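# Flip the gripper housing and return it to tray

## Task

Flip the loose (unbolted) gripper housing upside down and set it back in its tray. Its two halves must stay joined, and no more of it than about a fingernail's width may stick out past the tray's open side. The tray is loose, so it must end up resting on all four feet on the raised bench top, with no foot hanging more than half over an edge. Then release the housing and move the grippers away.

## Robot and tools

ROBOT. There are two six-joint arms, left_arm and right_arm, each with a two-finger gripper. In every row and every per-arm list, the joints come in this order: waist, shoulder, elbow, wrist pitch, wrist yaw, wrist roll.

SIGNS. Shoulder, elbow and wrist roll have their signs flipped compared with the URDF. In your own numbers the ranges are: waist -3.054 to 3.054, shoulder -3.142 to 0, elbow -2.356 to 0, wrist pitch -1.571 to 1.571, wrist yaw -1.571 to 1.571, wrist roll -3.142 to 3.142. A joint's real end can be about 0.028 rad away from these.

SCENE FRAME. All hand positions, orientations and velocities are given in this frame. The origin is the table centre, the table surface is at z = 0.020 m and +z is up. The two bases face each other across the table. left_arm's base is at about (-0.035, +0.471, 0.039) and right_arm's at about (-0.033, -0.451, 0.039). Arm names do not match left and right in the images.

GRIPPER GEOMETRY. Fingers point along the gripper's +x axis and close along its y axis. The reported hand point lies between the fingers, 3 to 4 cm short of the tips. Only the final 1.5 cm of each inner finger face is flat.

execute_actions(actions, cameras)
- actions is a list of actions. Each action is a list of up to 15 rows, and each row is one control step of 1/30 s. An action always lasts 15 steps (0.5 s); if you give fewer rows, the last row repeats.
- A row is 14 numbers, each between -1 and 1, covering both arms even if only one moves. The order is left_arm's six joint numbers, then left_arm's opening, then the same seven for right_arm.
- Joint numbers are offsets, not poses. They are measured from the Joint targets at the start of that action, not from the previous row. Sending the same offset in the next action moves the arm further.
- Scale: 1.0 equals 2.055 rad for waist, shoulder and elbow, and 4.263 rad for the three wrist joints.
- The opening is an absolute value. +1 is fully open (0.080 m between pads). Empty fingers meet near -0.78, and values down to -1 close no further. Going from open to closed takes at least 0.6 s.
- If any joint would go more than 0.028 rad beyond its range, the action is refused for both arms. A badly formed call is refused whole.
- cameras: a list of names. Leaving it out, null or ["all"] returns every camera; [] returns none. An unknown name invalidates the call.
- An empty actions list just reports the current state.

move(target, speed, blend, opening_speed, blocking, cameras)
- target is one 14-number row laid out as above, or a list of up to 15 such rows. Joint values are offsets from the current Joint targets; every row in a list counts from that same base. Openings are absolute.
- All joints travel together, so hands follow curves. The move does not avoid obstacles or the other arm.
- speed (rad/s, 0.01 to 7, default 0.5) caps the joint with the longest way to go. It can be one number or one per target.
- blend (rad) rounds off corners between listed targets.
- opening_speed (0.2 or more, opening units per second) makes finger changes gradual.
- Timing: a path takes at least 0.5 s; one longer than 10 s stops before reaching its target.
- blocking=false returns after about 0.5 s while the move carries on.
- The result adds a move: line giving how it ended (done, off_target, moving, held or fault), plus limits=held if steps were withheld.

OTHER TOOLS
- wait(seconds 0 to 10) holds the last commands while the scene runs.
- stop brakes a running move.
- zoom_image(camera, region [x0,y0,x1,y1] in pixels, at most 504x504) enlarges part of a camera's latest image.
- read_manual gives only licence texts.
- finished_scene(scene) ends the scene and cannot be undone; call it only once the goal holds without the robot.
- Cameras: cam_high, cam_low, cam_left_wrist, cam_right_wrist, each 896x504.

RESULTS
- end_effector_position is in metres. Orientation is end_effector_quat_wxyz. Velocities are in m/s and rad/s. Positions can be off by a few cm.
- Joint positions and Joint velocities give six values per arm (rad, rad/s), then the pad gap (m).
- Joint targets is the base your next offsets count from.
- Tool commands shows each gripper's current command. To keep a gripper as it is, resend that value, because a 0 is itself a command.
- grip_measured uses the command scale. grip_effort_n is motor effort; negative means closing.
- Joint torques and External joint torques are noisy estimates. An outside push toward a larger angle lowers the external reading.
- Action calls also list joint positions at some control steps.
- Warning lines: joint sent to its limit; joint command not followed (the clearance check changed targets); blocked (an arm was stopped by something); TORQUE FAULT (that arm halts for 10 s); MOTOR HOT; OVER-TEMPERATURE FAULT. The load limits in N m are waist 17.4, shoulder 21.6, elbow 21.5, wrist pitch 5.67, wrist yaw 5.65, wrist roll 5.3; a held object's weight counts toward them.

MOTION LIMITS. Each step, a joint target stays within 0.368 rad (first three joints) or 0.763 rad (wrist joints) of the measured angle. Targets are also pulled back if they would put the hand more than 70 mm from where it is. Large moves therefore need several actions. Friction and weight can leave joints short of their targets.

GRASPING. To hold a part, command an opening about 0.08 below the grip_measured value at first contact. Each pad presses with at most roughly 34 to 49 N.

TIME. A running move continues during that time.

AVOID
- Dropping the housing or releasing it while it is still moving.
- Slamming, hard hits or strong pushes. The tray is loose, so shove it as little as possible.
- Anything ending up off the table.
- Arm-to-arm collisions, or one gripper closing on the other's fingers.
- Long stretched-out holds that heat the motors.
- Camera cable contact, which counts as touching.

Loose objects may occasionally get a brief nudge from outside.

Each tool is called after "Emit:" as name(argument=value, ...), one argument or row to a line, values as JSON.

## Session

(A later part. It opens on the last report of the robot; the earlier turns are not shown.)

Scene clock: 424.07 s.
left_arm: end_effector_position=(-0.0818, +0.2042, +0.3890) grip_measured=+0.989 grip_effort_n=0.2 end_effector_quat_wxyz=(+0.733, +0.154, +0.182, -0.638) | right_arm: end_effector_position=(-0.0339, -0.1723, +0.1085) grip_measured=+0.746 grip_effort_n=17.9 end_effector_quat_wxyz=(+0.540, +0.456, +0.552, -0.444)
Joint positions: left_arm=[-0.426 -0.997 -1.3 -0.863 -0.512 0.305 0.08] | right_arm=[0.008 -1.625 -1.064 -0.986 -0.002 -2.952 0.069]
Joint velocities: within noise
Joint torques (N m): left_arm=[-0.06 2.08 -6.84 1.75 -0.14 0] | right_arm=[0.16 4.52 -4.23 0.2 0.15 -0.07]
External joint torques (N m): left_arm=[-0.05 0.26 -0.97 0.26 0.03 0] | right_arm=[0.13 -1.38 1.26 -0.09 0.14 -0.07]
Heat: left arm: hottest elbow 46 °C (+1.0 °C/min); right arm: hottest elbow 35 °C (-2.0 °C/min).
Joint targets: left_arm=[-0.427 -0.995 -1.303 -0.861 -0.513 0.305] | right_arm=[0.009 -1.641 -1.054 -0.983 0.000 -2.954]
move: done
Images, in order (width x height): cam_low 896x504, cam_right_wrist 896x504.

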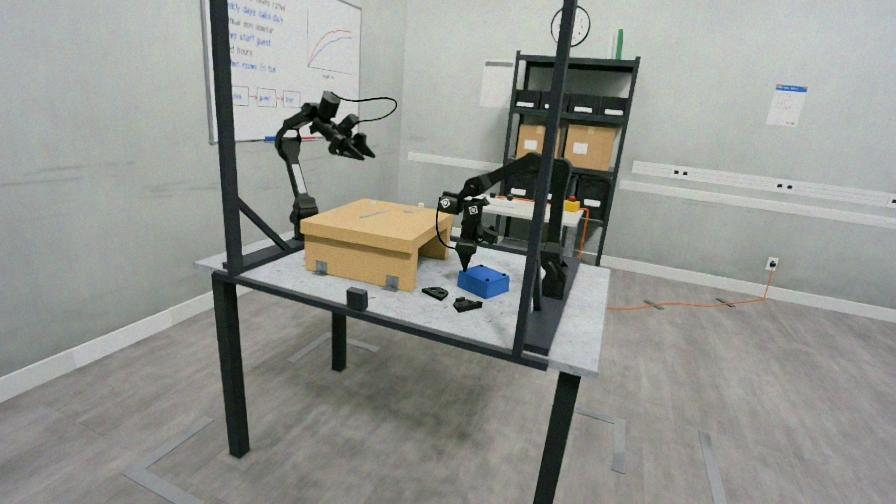

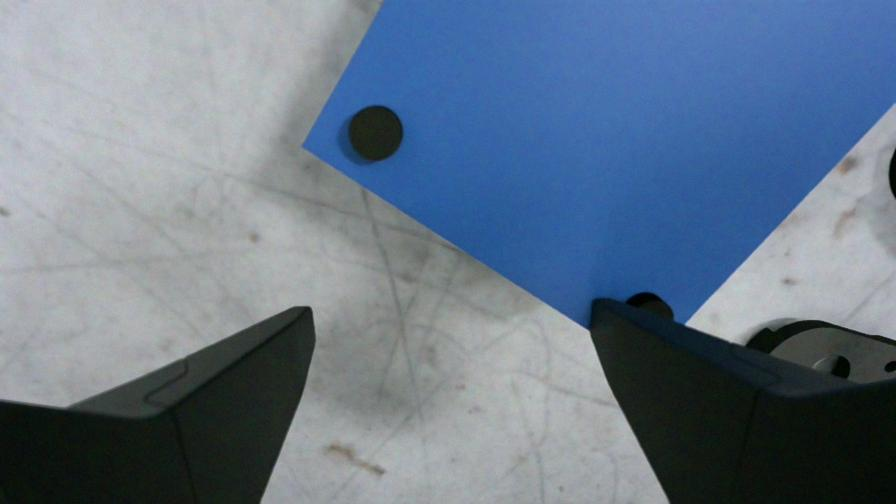

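Emit:
move(
  target=[0,0,0,0,0,0,0.988964,-0.0523,0.0851,-0.0041,-0.0432,0,0,-0.1],
  speed=0.3,
  cameras=["cam_low","cam_right_wrist","cam_high"],
)

Scene clock: 443.57 s.
left_arm: end_effector_position=(-0.0818, +0.2042, +0.3890) grip_measured=+0.989 grip_effort_n=0.2 end_effector_quat_wxyz=(+0.733, +0.154, +0.182, -0.638) | right_arm: end_effector_position=(-0.0091, -0.2105, +0.1441) grip_measured=-0.097 grip_effort_n=-16.0 end_effector_quat_wxyz=(+0.522, +0.475, +0.522, -0.480)
Joint positions: left_arm=[-0.426 -0.997 -1.3 -0.863 -0.512 0.305 0.08] | right_arm=[-0.096 -1.474 -1.063 -1.165 -0.005 -2.952 0.031]
Joint velocities: within noise
Joint torques (N m): left_arm=[-0.04 2.08 -6.85 1.76 -0.15 -0.01] | right_arm=[-0.38 6 -5.36 -0.22 0.25 -0.07]
External joint torques (N m): left_arm=[-0.05 0.2 -0.93 0.26 0.03 -0.01] | right_arm=[-0.39 1.09 0.32 -0.49 0.24 -0.07]
Heat: left arm: hottest elbow 46 °C (+1.0 °C/min); right arm: hottest elbow 35 °C (-2.0 °C/min).
Joint targets: left_arm=[-0.427 -0.995 -1.303 -0.861 -0.513 0.305] | right_arm=[-0.099 -1.465 -1.062 -1.167 0.000 -2.954]
move: done
Images, in order (width x height): cam_high 896x504, cam_low 896x504, cam_right_wrist 896x504.

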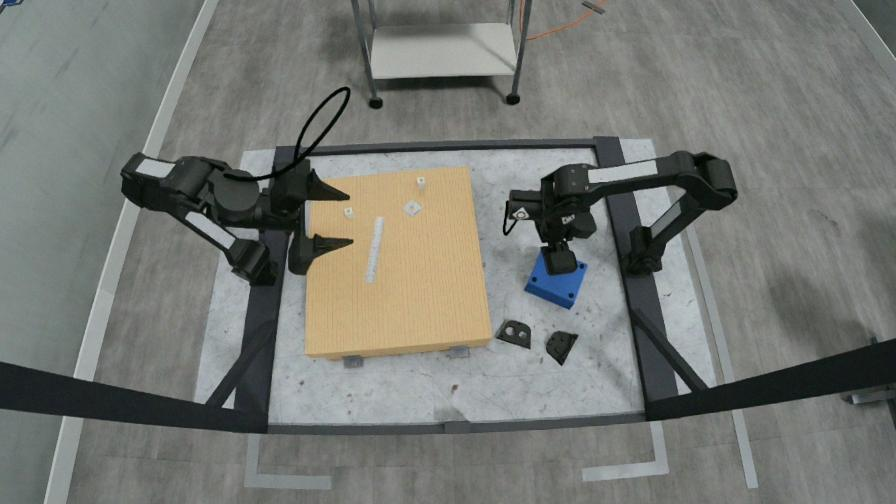

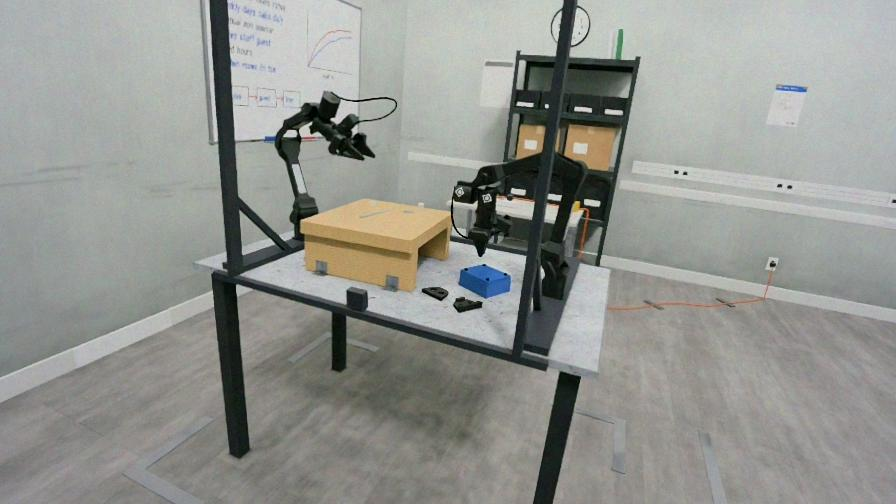

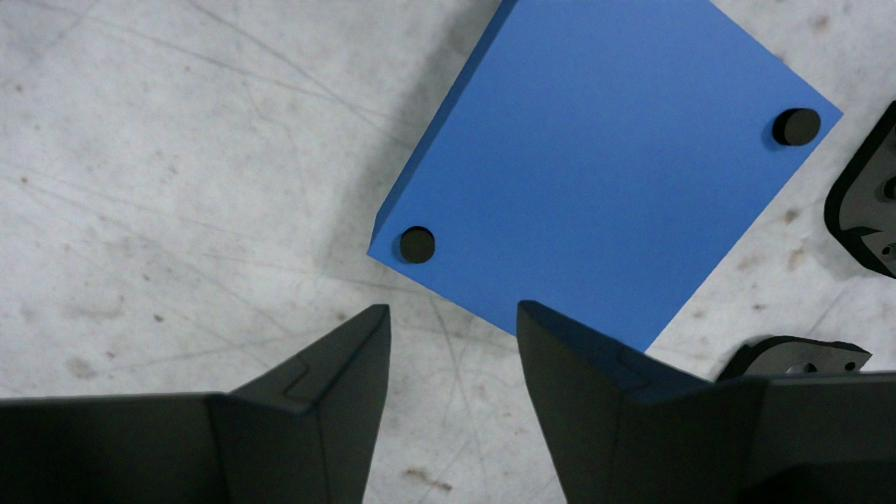

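Emit:
move(
  target=[0,0,0,0,0,0,0.988964,-0.0222,-0.0165,0.0587,0.0361,0,0,-0.1],
  speed=0.15,
  cameras=["cam_low","cam_right_wrist"],
)

Emit:
zoom_image(
  camera="cam_low",
  region=[440, 230, 530, 300],
)

Scene clock: 456.50 s.
left_arm: end_effector_position=(-0.0818, +0.2042, +0.3890) grip_measured=+0.989 grip_effort_n=0.2 end_effector_quat_wxyz=(+0.733, +0.154, +0.182, -0.638) | right_arm: end_effector_position=(+0.0021, -0.2103, +0.1130) grip_measured=-0.097 grip_effort_n=-16.0 end_effector_quat_wxyz=(+0.506, +0.493, +0.515, -0.486)
Joint positions: left_arm=[-0.426 -0.997 -1.3 -0.863 -0.512 0.305 0.08] | right_arm=[-0.142 -1.49 -0.95 -1.015 -0.005 -2.952 0.031]
Joint velocities: within noise
Joint torques (N m): left_arm=[-0.03 2.07 -6.86 1.75 -0.13 -0.01] | right_arm=[-0.3 4.14 -4.28 0.04 0.27 -0.03]
External joint torques (N m): left_arm=[-0.02 0.32 -1.05 0.27 0.03 -0.01] | right_arm=[-0.32 -0.72 1.16 -0.22 0.26 -0.03]
Heat: left arm: hottest elbow 46 °C (+1.0 °C/min); right arm: hottest elbow 35 °C (-1.0 °C/min).
Joint targets: left_arm=[-0.427 -0.995 -1.303 -0.861 -0.513 0.305] | right_arm=[-0.145 -1.500 -0.942 -1.014 0.000 -2.954]
move: done
Images, in order (width x height): cam_low 896x504, cam_right_wrist 896x504.

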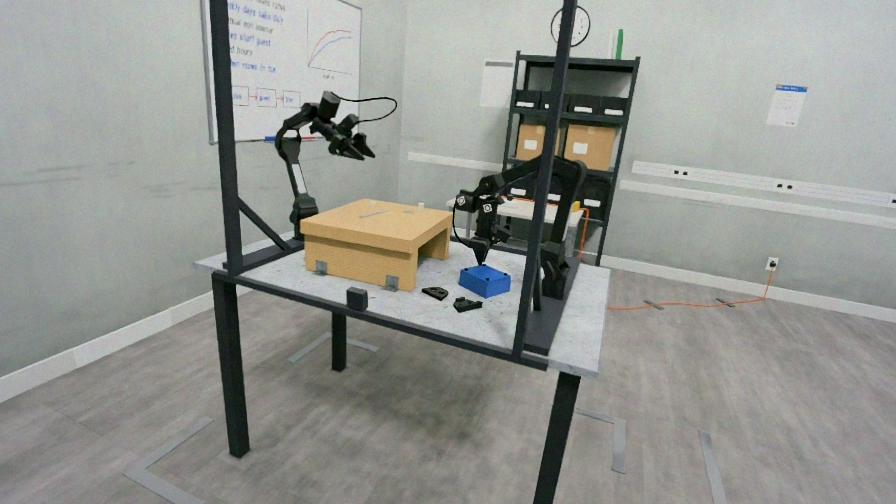

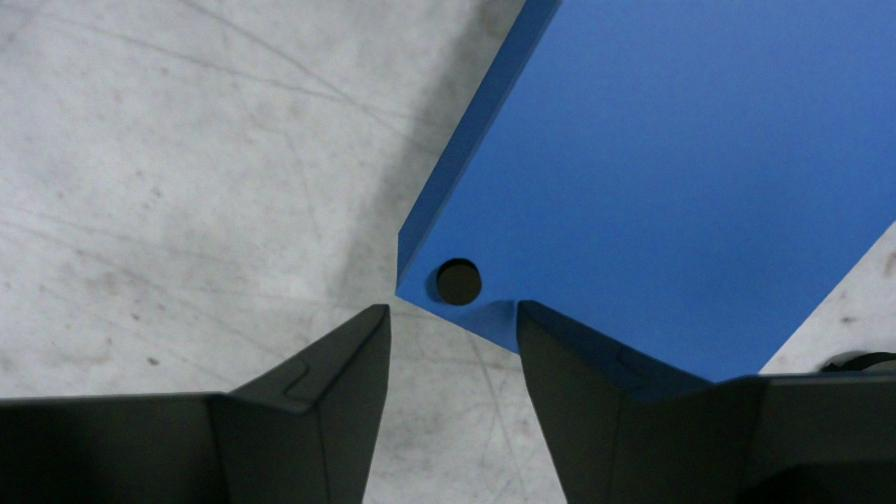

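Scaled by 5.600 from the camera's 896x504 image, which has a finer 1280x720 frame.

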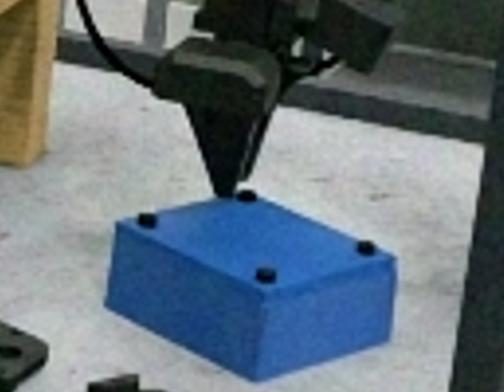

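Emit:
move(
  target=[0,0,0,0,0,0,0.988964,0.003,0.0071,0.0156,0.0044,0,0,-0.1],
  speed=0.1,
  cameras=["cam_right_wrist"],
)

Emit:
move(
  target=[0,0,0,0,0,0,0.988964,0,0,0,0,0,0,-0.7],
  opening_speed=0.5,
  cameras=["cam_right_wrist"],
)

Scene clock: 463.97 s.
left_arm: end_effector_position=(-0.0818, +0.2042, +0.3890) grip_measured=+0.989 grip_effort_n=0.2 end_effector_quat_wxyz=(+0.733, +0.154, +0.182, -0.638) | right_arm: end_effector_position=(+0.0016, -0.2139, +0.1077) grip_measured=-0.097 grip_effort_n=-16.0 end_effector_quat_wxyz=(+0.507, +0.492, +0.514, -0.487)
Joint positions: left_arm=[-0.426 -0.997 -1.3 -0.863 -0.512 0.305 0.08] | right_arm=[-0.142 -1.486 -0.924 -0.997 -0.005 -2.952 0.031]
Joint velocities: within noise
Joint torques (N m): left_arm=[-0.04 2.07 -6.83 1.75 -0.13 -0.02] | right_arm=[0.26 5.1 -3.46 0.14 0.26 -0.07]
External joint torques (N m): left_arm=[-0.03 0.25 -0.98 0.28 0.03 -0.02] | right_arm=[0.24 0.29 1.98 -0.12 0.26 -0.07]
Heat: left arm: hottest elbow 46 °C (+0.0 °C/min); right arm: hottest elbow 35 °C (-1.0 °C/min).
Joint targets: left_arm=[-0.427 -0.995 -1.303 -0.861 -0.513 0.305] | right_arm=[-0.139 -1.485 -0.909 -0.995 0.000 -2.954]
move: done
Images, in order (width x height): cam_right_wrist 896x504.

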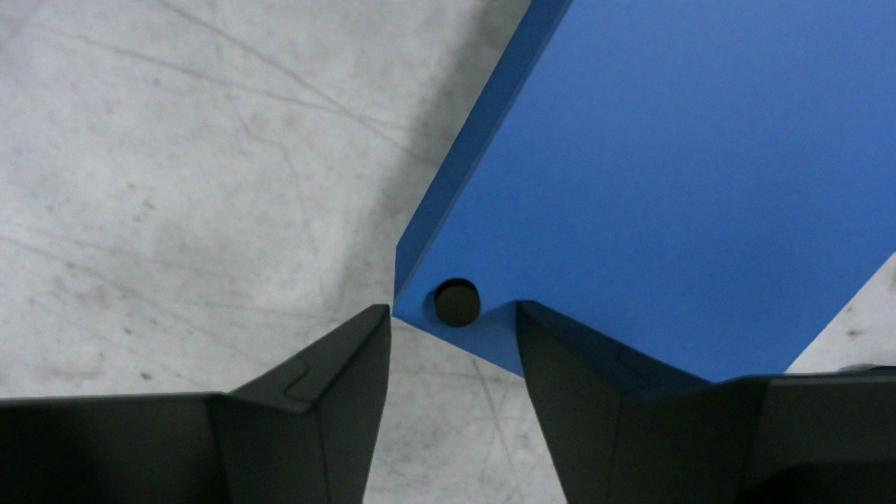

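Scene clock: 465.47 s.
left_arm: end_effector_position=(-0.0818, +0.2042, +0.3890) grip_measured=+0.989 grip_effort_n=0.2 end_effector_quat_wxyz=(+0.733, +0.154, +0.182, -0.638) | right_arm: end_effector_position=(+0.0012, -0.2134, +0.1080) grip_measured=-0.691 grip_effort_n=-45.8 end_effector_quat_wxyz=(+0.508, +0.492, +0.515, -0.485)
Joint positions: left_arm=[-0.426 -0.997 -1.3 -0.863 -0.512 0.305 0.08] | right_arm=[-0.138 -1.485 -0.924 -0.995 -0.002 -2.952 0.004]
Joint velocities: within noise
Joint torques (N m): left_arm=[-0.02 2.08 -6.85 1.75 -0.14 -0.02] | right_arm=[-0.11 4.99 -3.66 -0.02 0.16 -0.08]
External joint torques (N m): left_arm=[0.03 0.18 -0.9 0.25 0.02 -0.01] | right_arm=[-0.12 0.14 1.86 -0.3 0.14 -0.08]
Heat: left arm: hottest elbow 46 °C (+0.0 °C/min); right arm: hottest elbow 35 °C (-1.0 °C/min).
Joint targets: left_arm=[-0.427 -0.995 -1.303 -0.861 -0.513 0.305] | right_arm=[-0.139 -1.485 -0.910 -0.995 0.000 -2.954]
move: done
Images, in order (width x height): cam_right_wrist 896x504.

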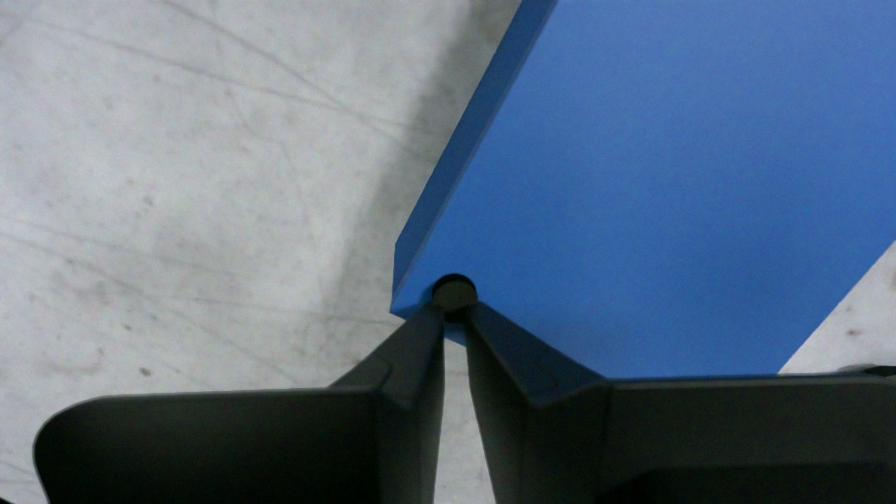

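Emit:
move(
  target=[0,0,0,0,0,0,0.988964,0,0,0,0,0,0,-0.1],
  cameras=[],
)

Emit:
move(
  target=[0,0,0,0,0,0,0.988964,0,0.0129,0.0117,-0.0008,0,0,-0.1],
  speed=0.1,
  cameras=["cam_right_wrist"],
)

Emit:
move(
  target=[0,0,0,0,0,0,0.988964,0,0,0,0,0,0,-0.7],
  opening_speed=0.5,
  cameras=["cam_right_wrist"],
)

Scene clock: 474.87 s.
left_arm: end_effector_position=(-0.0818, +0.2042, +0.3890) grip_measured=+0.989 grip_effort_n=0.2 end_effector_quat_wxyz=(+0.733, +0.154, +0.182, -0.638) | right_arm: end_effector_position=(+0.0007, -0.2134, +0.1080) grip_measured=-0.104 grip_effort_n=19.3 end_effector_quat_wxyz=(+0.507, +0.492, +0.516, -0.485)
Joint positions: left_arm=[-0.426 -0.997 -1.3 -0.863 -0.512 0.305 0.08] | right_arm=[-0.138 -1.485 -0.924 -0.995 -0.004 -2.952 0.03]
Joint velocities: within noise
Joint torques (N m): left_arm=[-0.05 2.09 -6.85 1.75 -0.13 -0.01] | right_arm=[-0.05 5.09 -3.71 0.04 0.2 -0.06]
External joint torques (N m): left_arm=[-0.03 0.19 -0.94 0.26 0.03 -0.01] | right_arm=[-0.04 0.24 1.77 -0.23 0.18 -0.06]
Heat: left arm: hottest elbow 46 °C (+0.0 °C/min); right arm: hottest elbow 35 °C (-1.0 °C/min).
Joint targets: left_arm=[-0.427 -0.995 -1.303 -0.861 -0.513 0.305] | right_arm=[-0.138 -1.485 -0.909 -0.995 0.000 -2.954]
move: done
No camera images: "cameras" was empty.

Scene clock: 475.63 s.
left_arm: end_effector_position=(-0.0818, +0.2042, +0.3890) grip_measured=+0.989 grip_effort_n=0.2 end_effector_quat_wxyz=(+0.733, +0.154, +0.182, -0.638) | right_arm: end_effector_position=(+0.0000, -0.2186, +0.1079) grip_measured=-0.103 grip_effort_n=17.0 end_effector_quat_wxyz=(+0.507, +0.493, +0.517, -0.483)
Joint positions: left_arm=[-0.426 -0.997 -1.3 -0.863 -0.512 0.305 0.08] | right_arm=[-0.138 -1.461 -0.902 -0.993 -0.004 -2.952 0.03]
Joint velocities: within noise
Joint torques (N m): left_arm=[-0.05 2.08 -6.84 1.75 -0.14 -0.01] | right_arm=[-0.02 5.11 -3.54 -0.36 0.24 -0.05]
External joint torques (N m): left_arm=[-0.04 0.23 -0.95 0.26 0.03 -0.01] | right_arm=[-0.02 0.49 1.94 -0.65 0.23 -0.05]
Heat: left arm: hottest elbow 46 °C (+0.0 °C/min); right arm: hottest elbow 35 °C (-1.0 °C/min).
Joint targets: left_arm=[-0.427 -0.995 -1.303 -0.861 -0.513 0.305] | right_arm=[-0.138 -1.458 -0.886 -0.998 0.000 -2.954]
move: done
Images, in order (width x height): cam_right_wrist 896x504.

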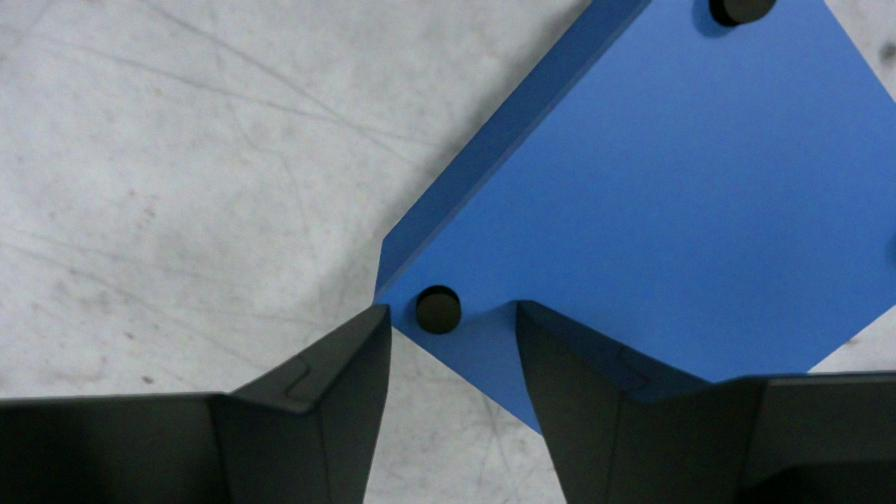

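Scene clock: 477.13 s.
left_arm: end_effector_position=(-0.0818, +0.2042, +0.3890) grip_measured=+0.989 grip_effort_n=0.2 end_effector_quat_wxyz=(+0.733, +0.154, +0.182, -0.638) | right_arm: end_effector_position=(+0.0008, -0.2195, +0.1079) grip_measured=-0.686 grip_effort_n=-77.4 end_effector_quat_wxyz=(+0.508, +0.493, +0.515, -0.483)
Joint positions: left_arm=[-0.426 -0.997 -1.3 -0.863 -0.512 0.305 0.08] | right_arm=[-0.139 -1.459 -0.901 -0.996 0 -2.952 0.004]
Joint velocities: within noise
Joint torques (N m): left_arm=[-0.01 2.08 -6.85 1.75 -0.14 -0.01] | right_arm=[0.07 4.92 -3.57 -0.18 0.02 -0.09]
External joint torques (N m): left_arm=[-0.01 0.18 -0.94 0.26 0.03 -0.01] | right_arm=[0.05 0.32 1.92 -0.48 0.01 -0.09]
Heat: left arm: hottest elbow 46 °C (+0.0 °C/min); right arm: hottest elbow 35 °C (-1.0 °C/min).
Joint targets: left_arm=[-0.427 -0.995 -1.303 -0.861 -0.513 0.305] | right_arm=[-0.138 -1.458 -0.885 -0.998 0.000 -2.954]
move: done
Images, in order (width x height): cam_right_wrist 896x504.

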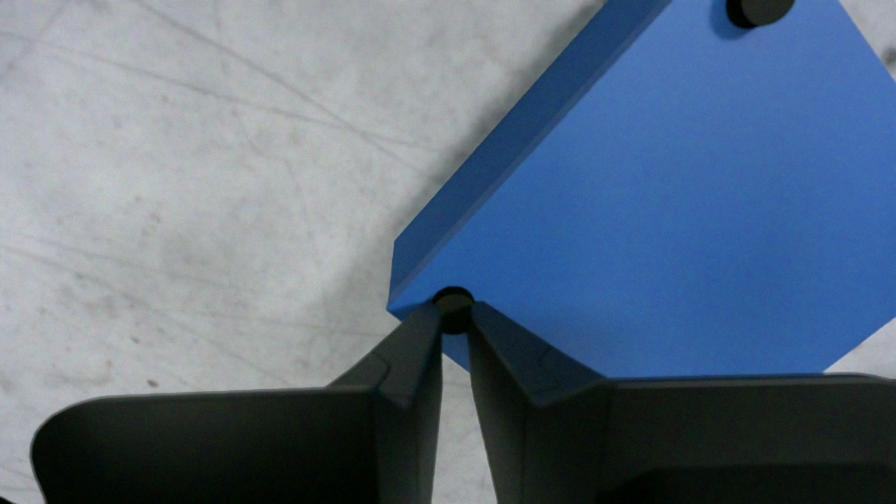

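Emit:
move(
  target=[
    [0,0,0,0,0,0,0.988964,-0.0151,0.0811,0.0614,-0.0095,0,0,-0.7],
    [0,0,0,0,0,0,0.988964,-0.0375,0.1690,0.1152,-0.0259,0,0,-0.7],
  ],
  speed=0.15,
  cameras=["cam_high","cam_right_wrist"],
)

Scene clock: 493.50 s.
left_arm: end_effector_position=(-0.0818, +0.2042, +0.3890) grip_measured=+0.989 grip_effort_n=0.2 end_effector_quat_wxyz=(+0.733, +0.154, +0.182, -0.638) | right_arm: end_effector_position=(+0.0002, -0.3021, +0.1075) grip_measured=-0.687 grip_effort_n=-76.1 end_effector_quat_wxyz=(+0.491, +0.510, +0.495, -0.504)
Joint positions: left_arm=[-0.426 -0.997 -1.3 -0.863 -0.512 0.305 0.08] | right_arm=[-0.213 -1.117 -0.66 -1.105 0 -2.952 0.004]
Joint velocities: within noise
Joint torques (N m): left_arm=[-0.01 2.08 -6.86 1.75 -0.14 -0.01] | right_arm=[-0.15 3.03 -3.99 -0.24 0 -0.05]
External joint torques (N m): left_arm=[-0.01 0.26 -1.01 0.28 0.03 0] | right_arm=[-0.15 0.83 1.57 -0.5 -0.01 -0.05]
Heat: left arm: hottest elbow 46 °C (+0.0 °C/min); right arm: hottest elbow 34 °C (-1.0 °C/min).
Joint targets: left_arm=[-0.427 -0.995 -1.303 -0.861 -0.513 0.305] | right_arm=[-0.216 -1.111 -0.649 -1.108 0.000 -2.954]
move: done
Images, in order (width x height): cam_high 896x504, cam_right_wrist 896x504.

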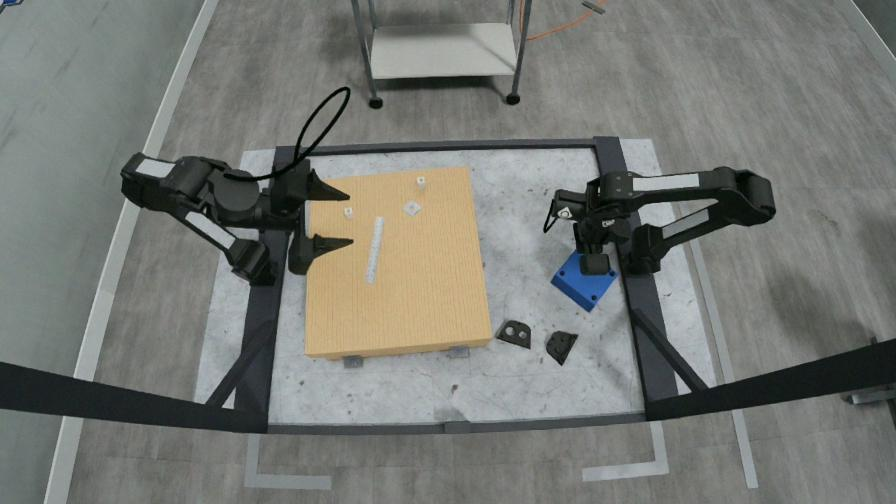

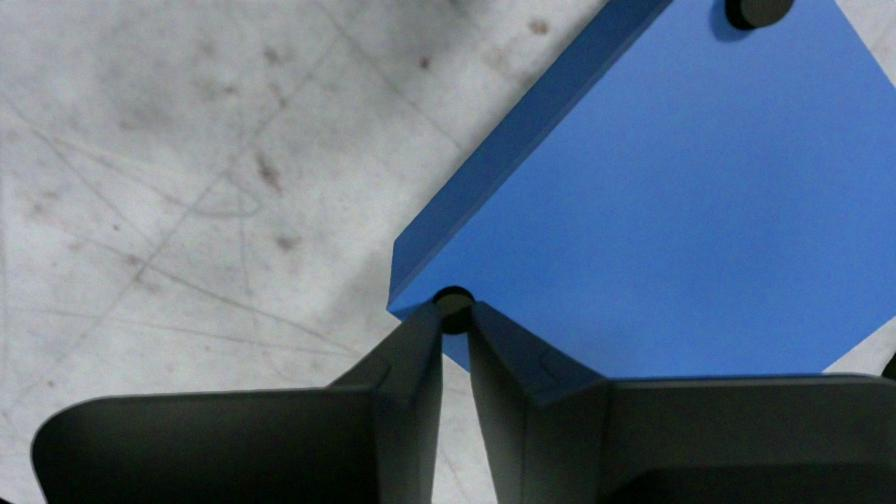

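Emit:
move(
  target=[
    [0,0,0,0,0,0,0.988964,0,0,0,0,0,0,-0.1],
    [0,0,0,0,0,0,0.988964,0,0.0108,-0.0534,-0.031,0,0,-0.1],
    [0,0,0,0,0,0,0.988964,0,0.0108,-0.0534,-0.031,0,0.775,-0.1],
  ],
  speed=[0.2,0.2,1.2],
  cameras=["cam_high","cam_right_wrist"],
)

Scene clock: 513.00 s.
left_arm: end_effector_position=(-0.0818, +0.2042, +0.3890) grip_measured=+0.989 grip_effort_n=0.2 end_effector_quat_wxyz=(+0.733, +0.154, +0.182, -0.638) | right_arm: end_effector_position=(-0.0011, -0.3076, +0.1326) grip_measured=-0.103 grip_effort_n=16.0 end_effector_quat_wxyz=(+0.463, -0.533, +0.471, +0.529)
Joint positions: left_arm=[-0.426 -0.997 -1.3 -0.863 -0.512 0.305 0.08] | right_arm=[-0.213 -1.095 -0.75 -1.239 -0.001 0.347 0.03]
Joint velocities: within noise
Joint torques (N m): left_arm=[0 2.08 -6.87 1.75 -0.14 0] | right_arm=[-0.23 3.21 -6.51 -0.07 0.02 0.1]
External joint torques (N m): left_arm=[-0.01 0.19 -0.97 0.27 0.03 0] | right_arm=[-0.24 1.03 -0.79 -0.39 0.05 0.1]
Heat: left arm: hottest elbow 46 °C (+0.0 °C/min); right arm: hottest elbow 34 °C (-1.0 °C/min).
Joint targets: left_arm=[-0.427 -0.995 -1.303 -0.861 -0.513 0.305] | right_arm=[-0.216 -1.089 -0.759 -1.241 0.000 0.350]
move: done
Images, in order (width x height): cam_high 896x504, cam_right_wrist 896x504.

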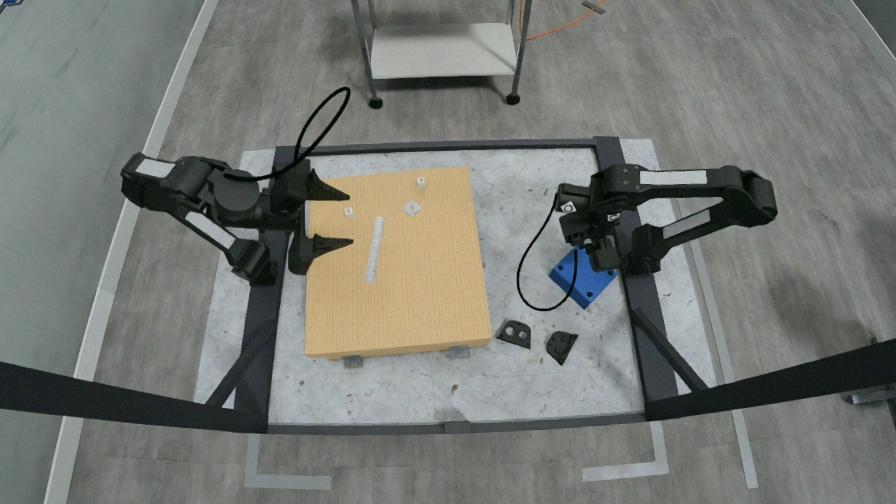

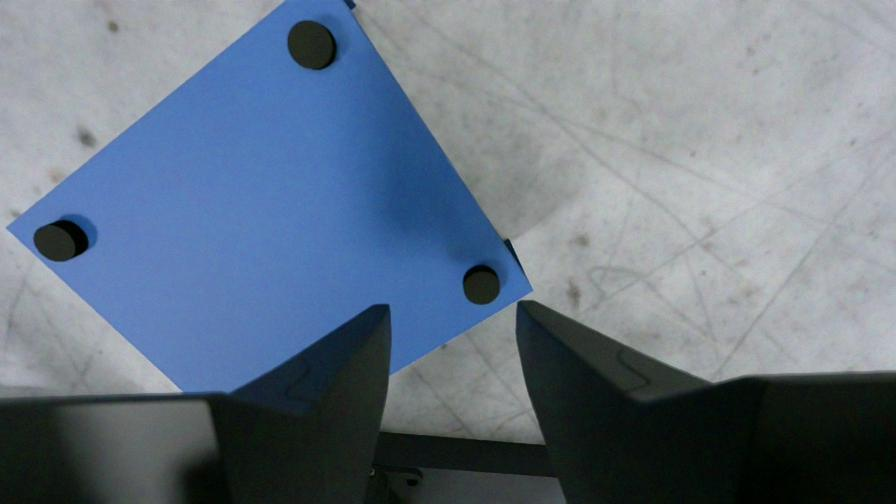

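Emit:
move(
  target=[0,0,0,0,0,0,0.988964,-0.0249,-0.0044,0.0323,0.0177,0,0,-0.1],
  speed=0.2,
  cameras=["cam_low","cam_right_wrist"],
)

Scene clock: 525.07 s.
left_arm: end_effector_position=(-0.0818, +0.2042, +0.3890) grip_measured=+0.989 grip_effort_n=0.2 end_effector_quat_wxyz=(+0.733, +0.154, +0.182, -0.638) | right_arm: end_effector_position=(+0.0071, -0.3059, +0.1204) grip_measured=-0.103 grip_effort_n=16.0 end_effector_quat_wxyz=(+0.483, -0.517, +0.477, +0.521)
Joint positions: left_arm=[-0.426 -0.997 -1.3 -0.863 -0.512 0.305 0.08] | right_arm=[-0.264 -1.095 -0.701 -1.167 -0.001 0.347 0.03]
Joint velocities: within noise
Joint torques (N m): left_arm=[-0.03 2.08 -6.84 1.75 -0.14 -0.01] | right_arm=[-0.28 2.38 -4.69 0.17 0.02 0.09]
External joint torques (N m): left_arm=[-0.04 0.24 -0.99 0.28 0.03 -0.01] | right_arm=[-0.29 0.19 1.08 -0.21 0.04 0.09]
Heat: left arm: hottest elbow 46 °C (+0.0 °C/min); right arm: hottest elbow 35 °C (+0.0 °C/min).
Joint targets: left_arm=[-0.427 -0.995 -1.303 -0.861 -0.513 0.305] | right_arm=[-0.267 -1.098 -0.692 -1.165 0.000 0.350]
move: done
Images, in order (width x height): cam_low 896x504, cam_right_wrist 896x504.

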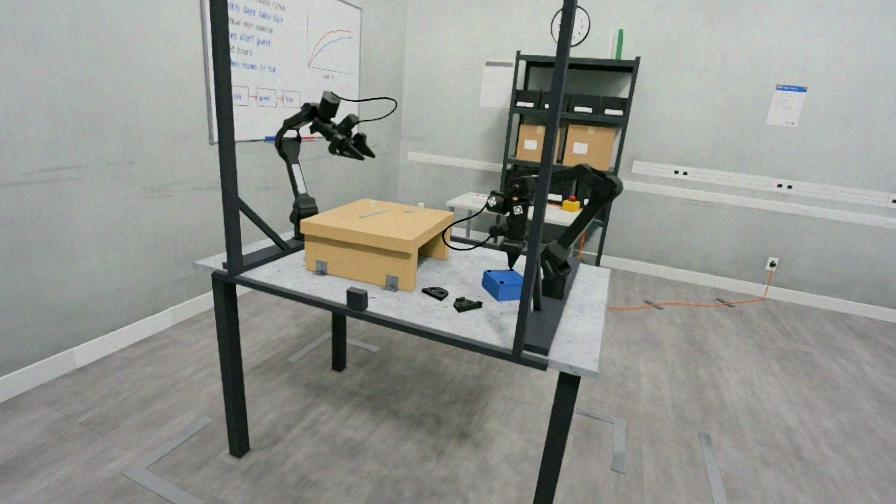

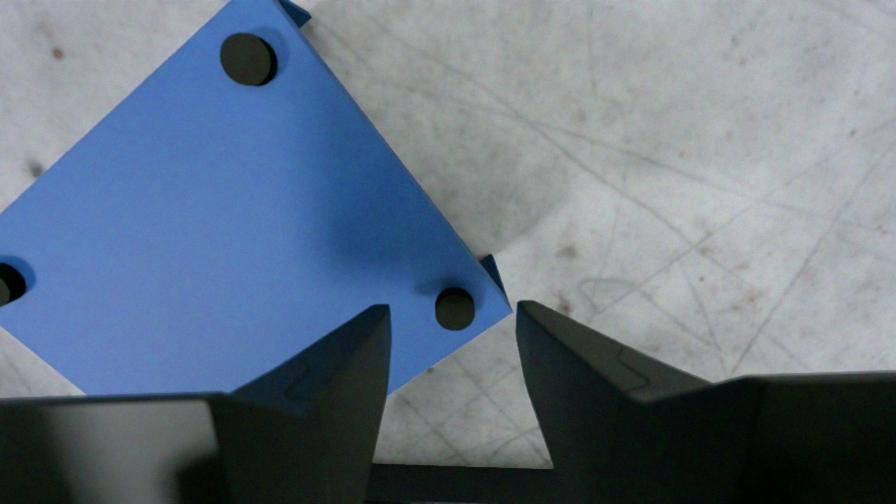

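Emit:
move(
  target=[
    [0,0,0,0,0,0,0.988964,-0.0088,0.0075,0.026,0.009,0,0,-0.1],
    [0,0,0,0,0,0,0.988964,-0.0088,0.0075,0.026,0.009,0,0,-0.75],
  ],
  speed=0.15,
  cameras=["cam_right_wrist"],
)

Scene clock: 534.97 s.
left_arm: end_effector_position=(-0.0818, +0.2042, +0.3890) grip_measured=+0.989 grip_effort_n=0.2 end_effector_quat_wxyz=(+0.733, +0.154, +0.182, -0.638) | right_arm: end_effector_position=(+0.0082, -0.3119, +0.1080) grip_measured=-0.724 grip_effort_n=-83.5 end_effector_quat_wxyz=(+0.485, -0.514, +0.484, +0.515)
Joint positions: left_arm=[-0.426 -0.997 -1.3 -0.863 -0.512 0.305 0.08] | right_arm=[-0.282 -1.088 -0.647 -1.128 -0.001 0.347 0.002]
Joint velocities: within noise
Joint torques (N m): left_arm=[-0.04 2.1 -6.84 1.75 -0.15 -0.01] | right_arm=[-0.36 3.04 -4.52 0.14 0 0.12]
External joint torques (N m): left_arm=[-0.05 0.27 -0.99 0.28 0.03 -0.01] | right_arm=[-0.35 0.9 1.27 -0.24 0.02 0.12]
Heat: left arm: hottest elbow 46 °C (+0.0 °C/min); right arm: hottest elbow 35 °C (+0.0 °C/min).
Joint targets: left_arm=[-0.427 -0.995 -1.303 -0.861 -0.513 0.305] | right_arm=[-0.285 -1.082 -0.639 -1.127 0.000 0.350]
move: done
Images, in order (width x height): cam_right_wrist 896x504.

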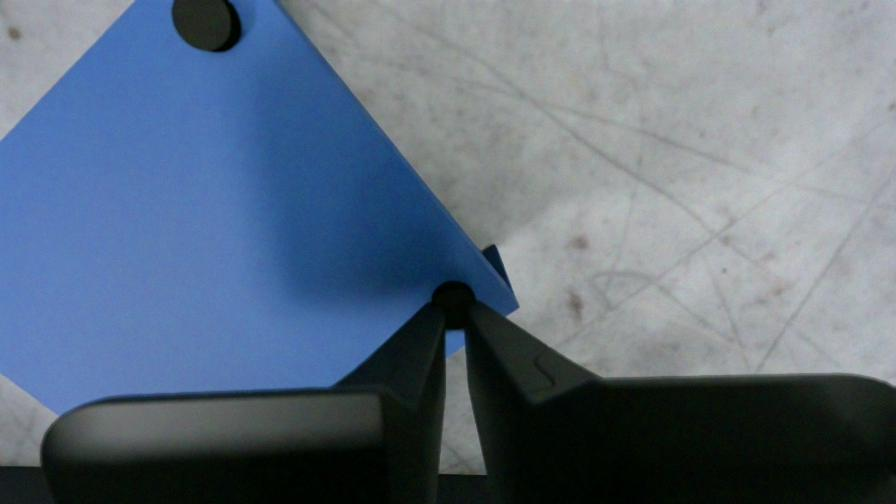

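Emit:
move(
  target=[
    [0,0,0,0,0,0,0.988964,0,0,0,0,0,0,-0.2],
    [0,0,0,0,0,0,0.988964,0,-0.0035,0.0116,0.0071,0,0,-0.2],
  ],
  speed=0.08,
  cameras=["cam_right_wrist"],
)

Emit:
move(
  target=[0,0,0,0,0,0,0.988964,0,0,0,0,0,0,-0.75],
  opening_speed=0.5,
  cameras=["cam_right_wrist"],
)

Scene clock: 548.07 s.
left_arm: end_effector_position=(-0.0818, +0.2042, +0.3890) grip_measured=+0.989 grip_effort_n=0.2 end_effector_quat_wxyz=(+0.733, +0.154, +0.182, -0.638) | right_arm: end_effector_position=(+0.0084, -0.3114, +0.1064) grip_measured=-0.203 grip_effort_n=15.6 end_effector_quat_wxyz=(+0.488, -0.513, +0.481, +0.517)
Joint positions: left_arm=[-0.426 -0.997 -1.3 -0.863 -0.512 0.305 0.08] | right_arm=[-0.282 -1.083 -0.638 -1.115 -0.001 0.348 0.026]
Joint velocities: within noise
Joint torques (N m): left_arm=[-0.04 2.06 -6.86 1.75 -0.14 -0.01] | right_arm=[-0.23 1.68 -2.95 1.32 -0.03 0.07]
External joint torques (N m): left_arm=[-0.04 0.22 -0.99 0.27 0.03 -0.01] | right_arm=[-0.23 -0.38 2.72 0.96 -0.01 0.07]
Heat: left arm: hottest elbow 46 °C (+0.0 °C/min); right arm: hottest elbow 35 °C (+1.0 °C/min).
Joint targets: left_arm=[-0.427 -0.995 -1.303 -0.861 -0.513 0.305] | right_arm=[-0.285 -1.090 -0.615 -1.097 0.000 0.350]
move: done
Images, in order (width x height): cam_right_wrist 896x504.

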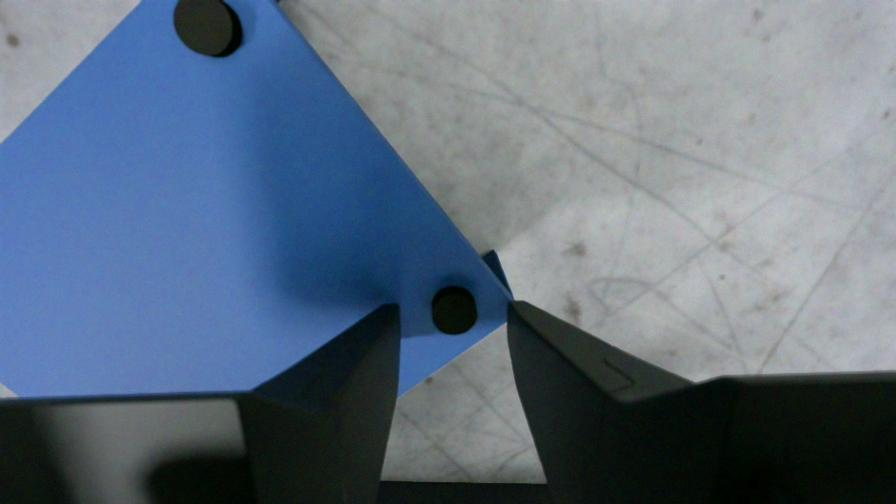

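Scene clock: 549.37 s.
left_arm: end_effector_position=(-0.0818, +0.2042, +0.3890) grip_measured=+0.989 grip_effort_n=0.2 end_effector_quat_wxyz=(+0.733, +0.154, +0.182, -0.638) | right_arm: end_effector_position=(+0.0090, -0.3087, +0.1067) grip_measured=-0.689 grip_effort_n=-83.5 end_effector_quat_wxyz=(+0.492, -0.510, +0.477, +0.520)
Joint positions: left_arm=[-0.426 -0.997 -1.3 -0.863 -0.512 0.305 0.08] | right_arm=[-0.283 -1.081 -0.638 -1.103 -0.002 0.349 0.004]
Joint velocities: within noise
Joint torques (N m): left_arm=[-0.05 2.07 -6.84 1.76 -0.14 -0.01] | right_arm=[-0.08 1.71 -3.03 0.56 0.07 0.05]
External joint torques (N m): left_arm=[-0.03 0.13 -0.88 0.25 0.02 -0.01] | right_arm=[-0.09 -0.39 2.71 0.16 0.1 0.05]
Heat: left arm: hottest elbow 46 °C (+0.0 °C/min); right arm: hottest elbow 35 °C (+1.0 °C/min).
Joint targets: left_arm=[-0.427 -0.995 -1.303 -0.861 -0.513 0.305] | right_arm=[-0.285 -1.089 -0.615 -1.097 0.000 0.350]
move: done
Images, in order (width x height): cam_right_wrist 896x504.

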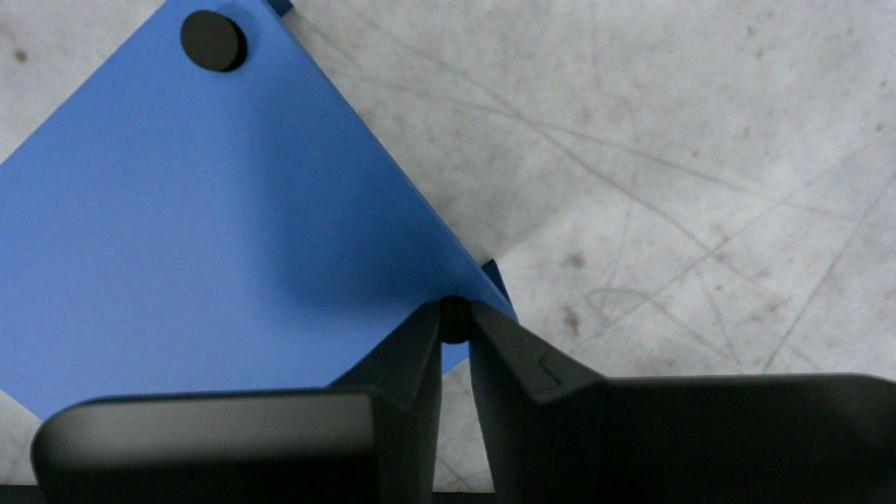

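Emit:
move(
  target=[
    [0,0,0,0,0,0,0.988964,0,0,0,0,0,-0.6474,-0.8],
  ],
  speed=0.8,
  cameras=["cam_high","cam_right_wrist"],
)

Scene clock: 568.17 s.
left_arm: end_effector_position=(-0.0818, +0.2042, +0.3890) grip_measured=+0.989 grip_effort_n=0.2 end_effector_quat_wxyz=(+0.733, +0.154, +0.182, -0.638) | right_arm: end_effector_position=(+0.0099, -0.3076, +0.1073) grip_measured=-0.689 grip_effort_n=-83.5 end_effector_quat_wxyz=(+0.701, -0.115, +0.691, +0.134)
Joint positions: left_arm=[-0.426 -0.997 -1.3 -0.863 -0.512 0.305 0.08] | right_arm=[-0.283 -1.08 -0.64 -1.1 0.002 -0.929 0.004]
Joint velocities: within noise
Joint torques (N m): left_arm=[-0.05 2.09 -6.84 1.75 -0.13 -0.01] | right_arm=[-0.02 2.38 -5.35 0.12 0.05 0.09]
External joint torques (N m): left_arm=[-0.04 0.18 -0.93 0.26 0.03 -0.01] | right_arm=[-0.03 0.24 0.42 -0.26 0.01 0.08]
Heat: left arm: hottest elbow 46 °C (+0.0 °C/min); right arm: hottest elbow 34 °C (+0.0 °C/min).
Joint targets: left_arm=[-0.427 -0.995 -1.303 -0.861 -0.513 0.305] | right_arm=[-0.283 -1.081 -0.638 -1.099 0.002 -0.926]
move: held (right_arm; a check stopped the path); limits=held; right_arm: the wrist roll is farthest, 1.481 rad from its target
joint command not followed: on one or more control steps a check withheld the commanded joint targets of the right arm, and it was not sent them on those steps.
cause: the commanded joint targets, or the way to them, would bring two parts of the arm too close to each other (the joints along the arm from the elbow to the wrist roll lie between them).
Images, in order (width x height): cam_high 896x504, cam_right_wrist 896x504.

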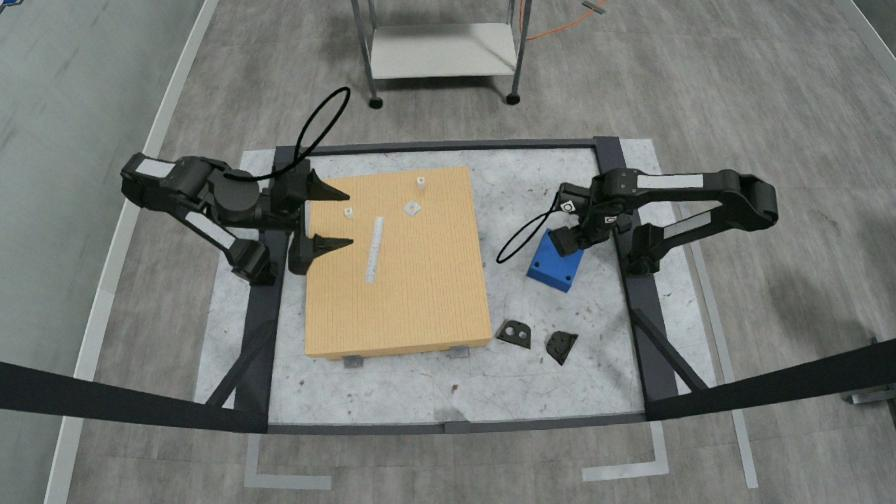

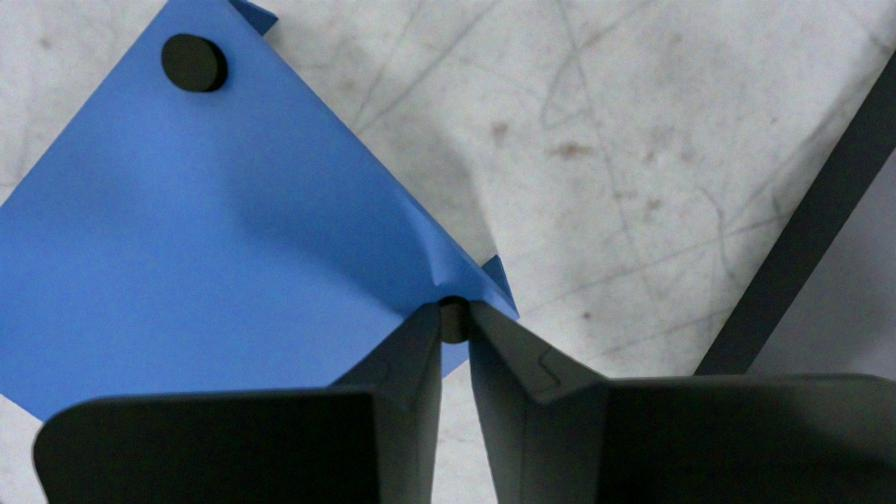

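Emit:
move(
  target=[
    [0,0,0,0,0,0,0.988964,0.0866,-0.112,-0.0594,0.0186,0,0,-0.8],
    [0,0,0,0,0,0,0.988964,0.1746,-0.2088,-0.141,0.0259,0,0,-0.8],
    [0,0,0,0,0,0,0.988964,0.1746,-0.2088,-0.141,0.0259,0,-0.3481,-0.8],
  ],
  speed=[0.3,0.3,0.7],
  cameras=["cam_high","cam_right_wrist"],
)

Scene clock: 576.80 s.
left_arm: end_effector_position=(-0.0818, +0.2042, +0.3890) grip_measured=+0.989 grip_effort_n=0.2 end_effector_quat_wxyz=(+0.733, +0.154, +0.182, -0.638) | right_arm: end_effector_position=(-0.0494, -0.2088, +0.1080) grip_measured=-0.689 grip_effort_n=-83.5 end_effector_quat_wxyz=(+0.654, +0.270, +0.658, -0.257)
Joint positions: left_arm=[-0.426 -0.997 -1.3 -0.863 -0.512 0.305 0.08] | right_arm=[0.075 -1.492 -0.931 -0.991 0.003 -2.405 0.004]
Joint velocities: within noise
Joint torques (N m): left_arm=[-0.03 2.07 -6.85 1.75 -0.13 -0.01] | right_arm=[0.16 3.23 -5 0.1 0.02 -0.16]
External joint torques (N m): left_arm=[-0.04 0.25 -0.97 0.27 0.04 -0.01] | right_arm=[0.15 -1.61 0.47 -0.2 -0.02 -0.16]
Heat: left arm: hottest elbow 46 °C (+0.0 °C/min); right arm: hottest elbow 34 °C (-1.0 °C/min).
Joint targets: left_arm=[-0.427 -0.995 -1.303 -0.861 -0.513 0.305] | right_arm=[0.076 -1.510 -0.928 -0.989 0.002 -2.410]
move: done
Images, in order (width x height): cam_high 896x504, cam_right_wrist 896x504.

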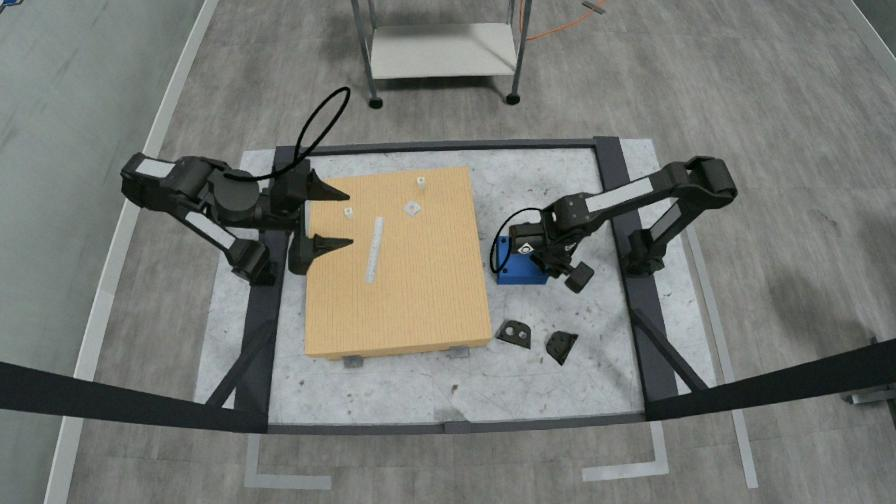

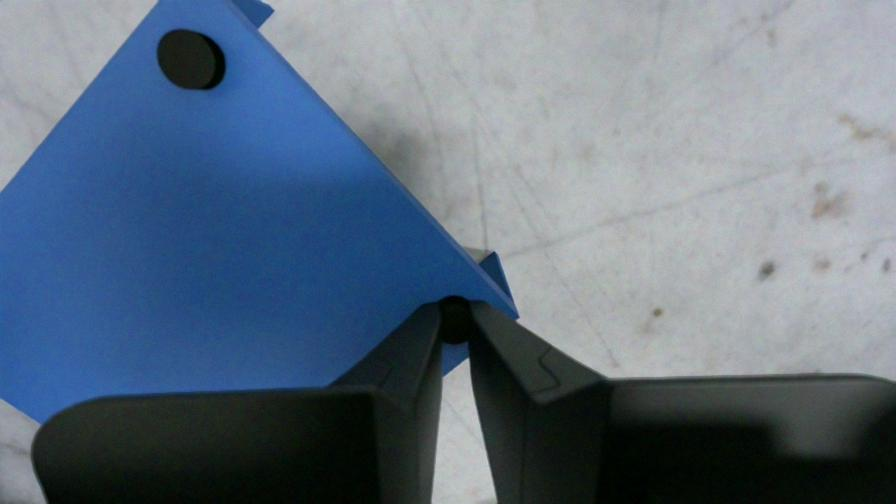

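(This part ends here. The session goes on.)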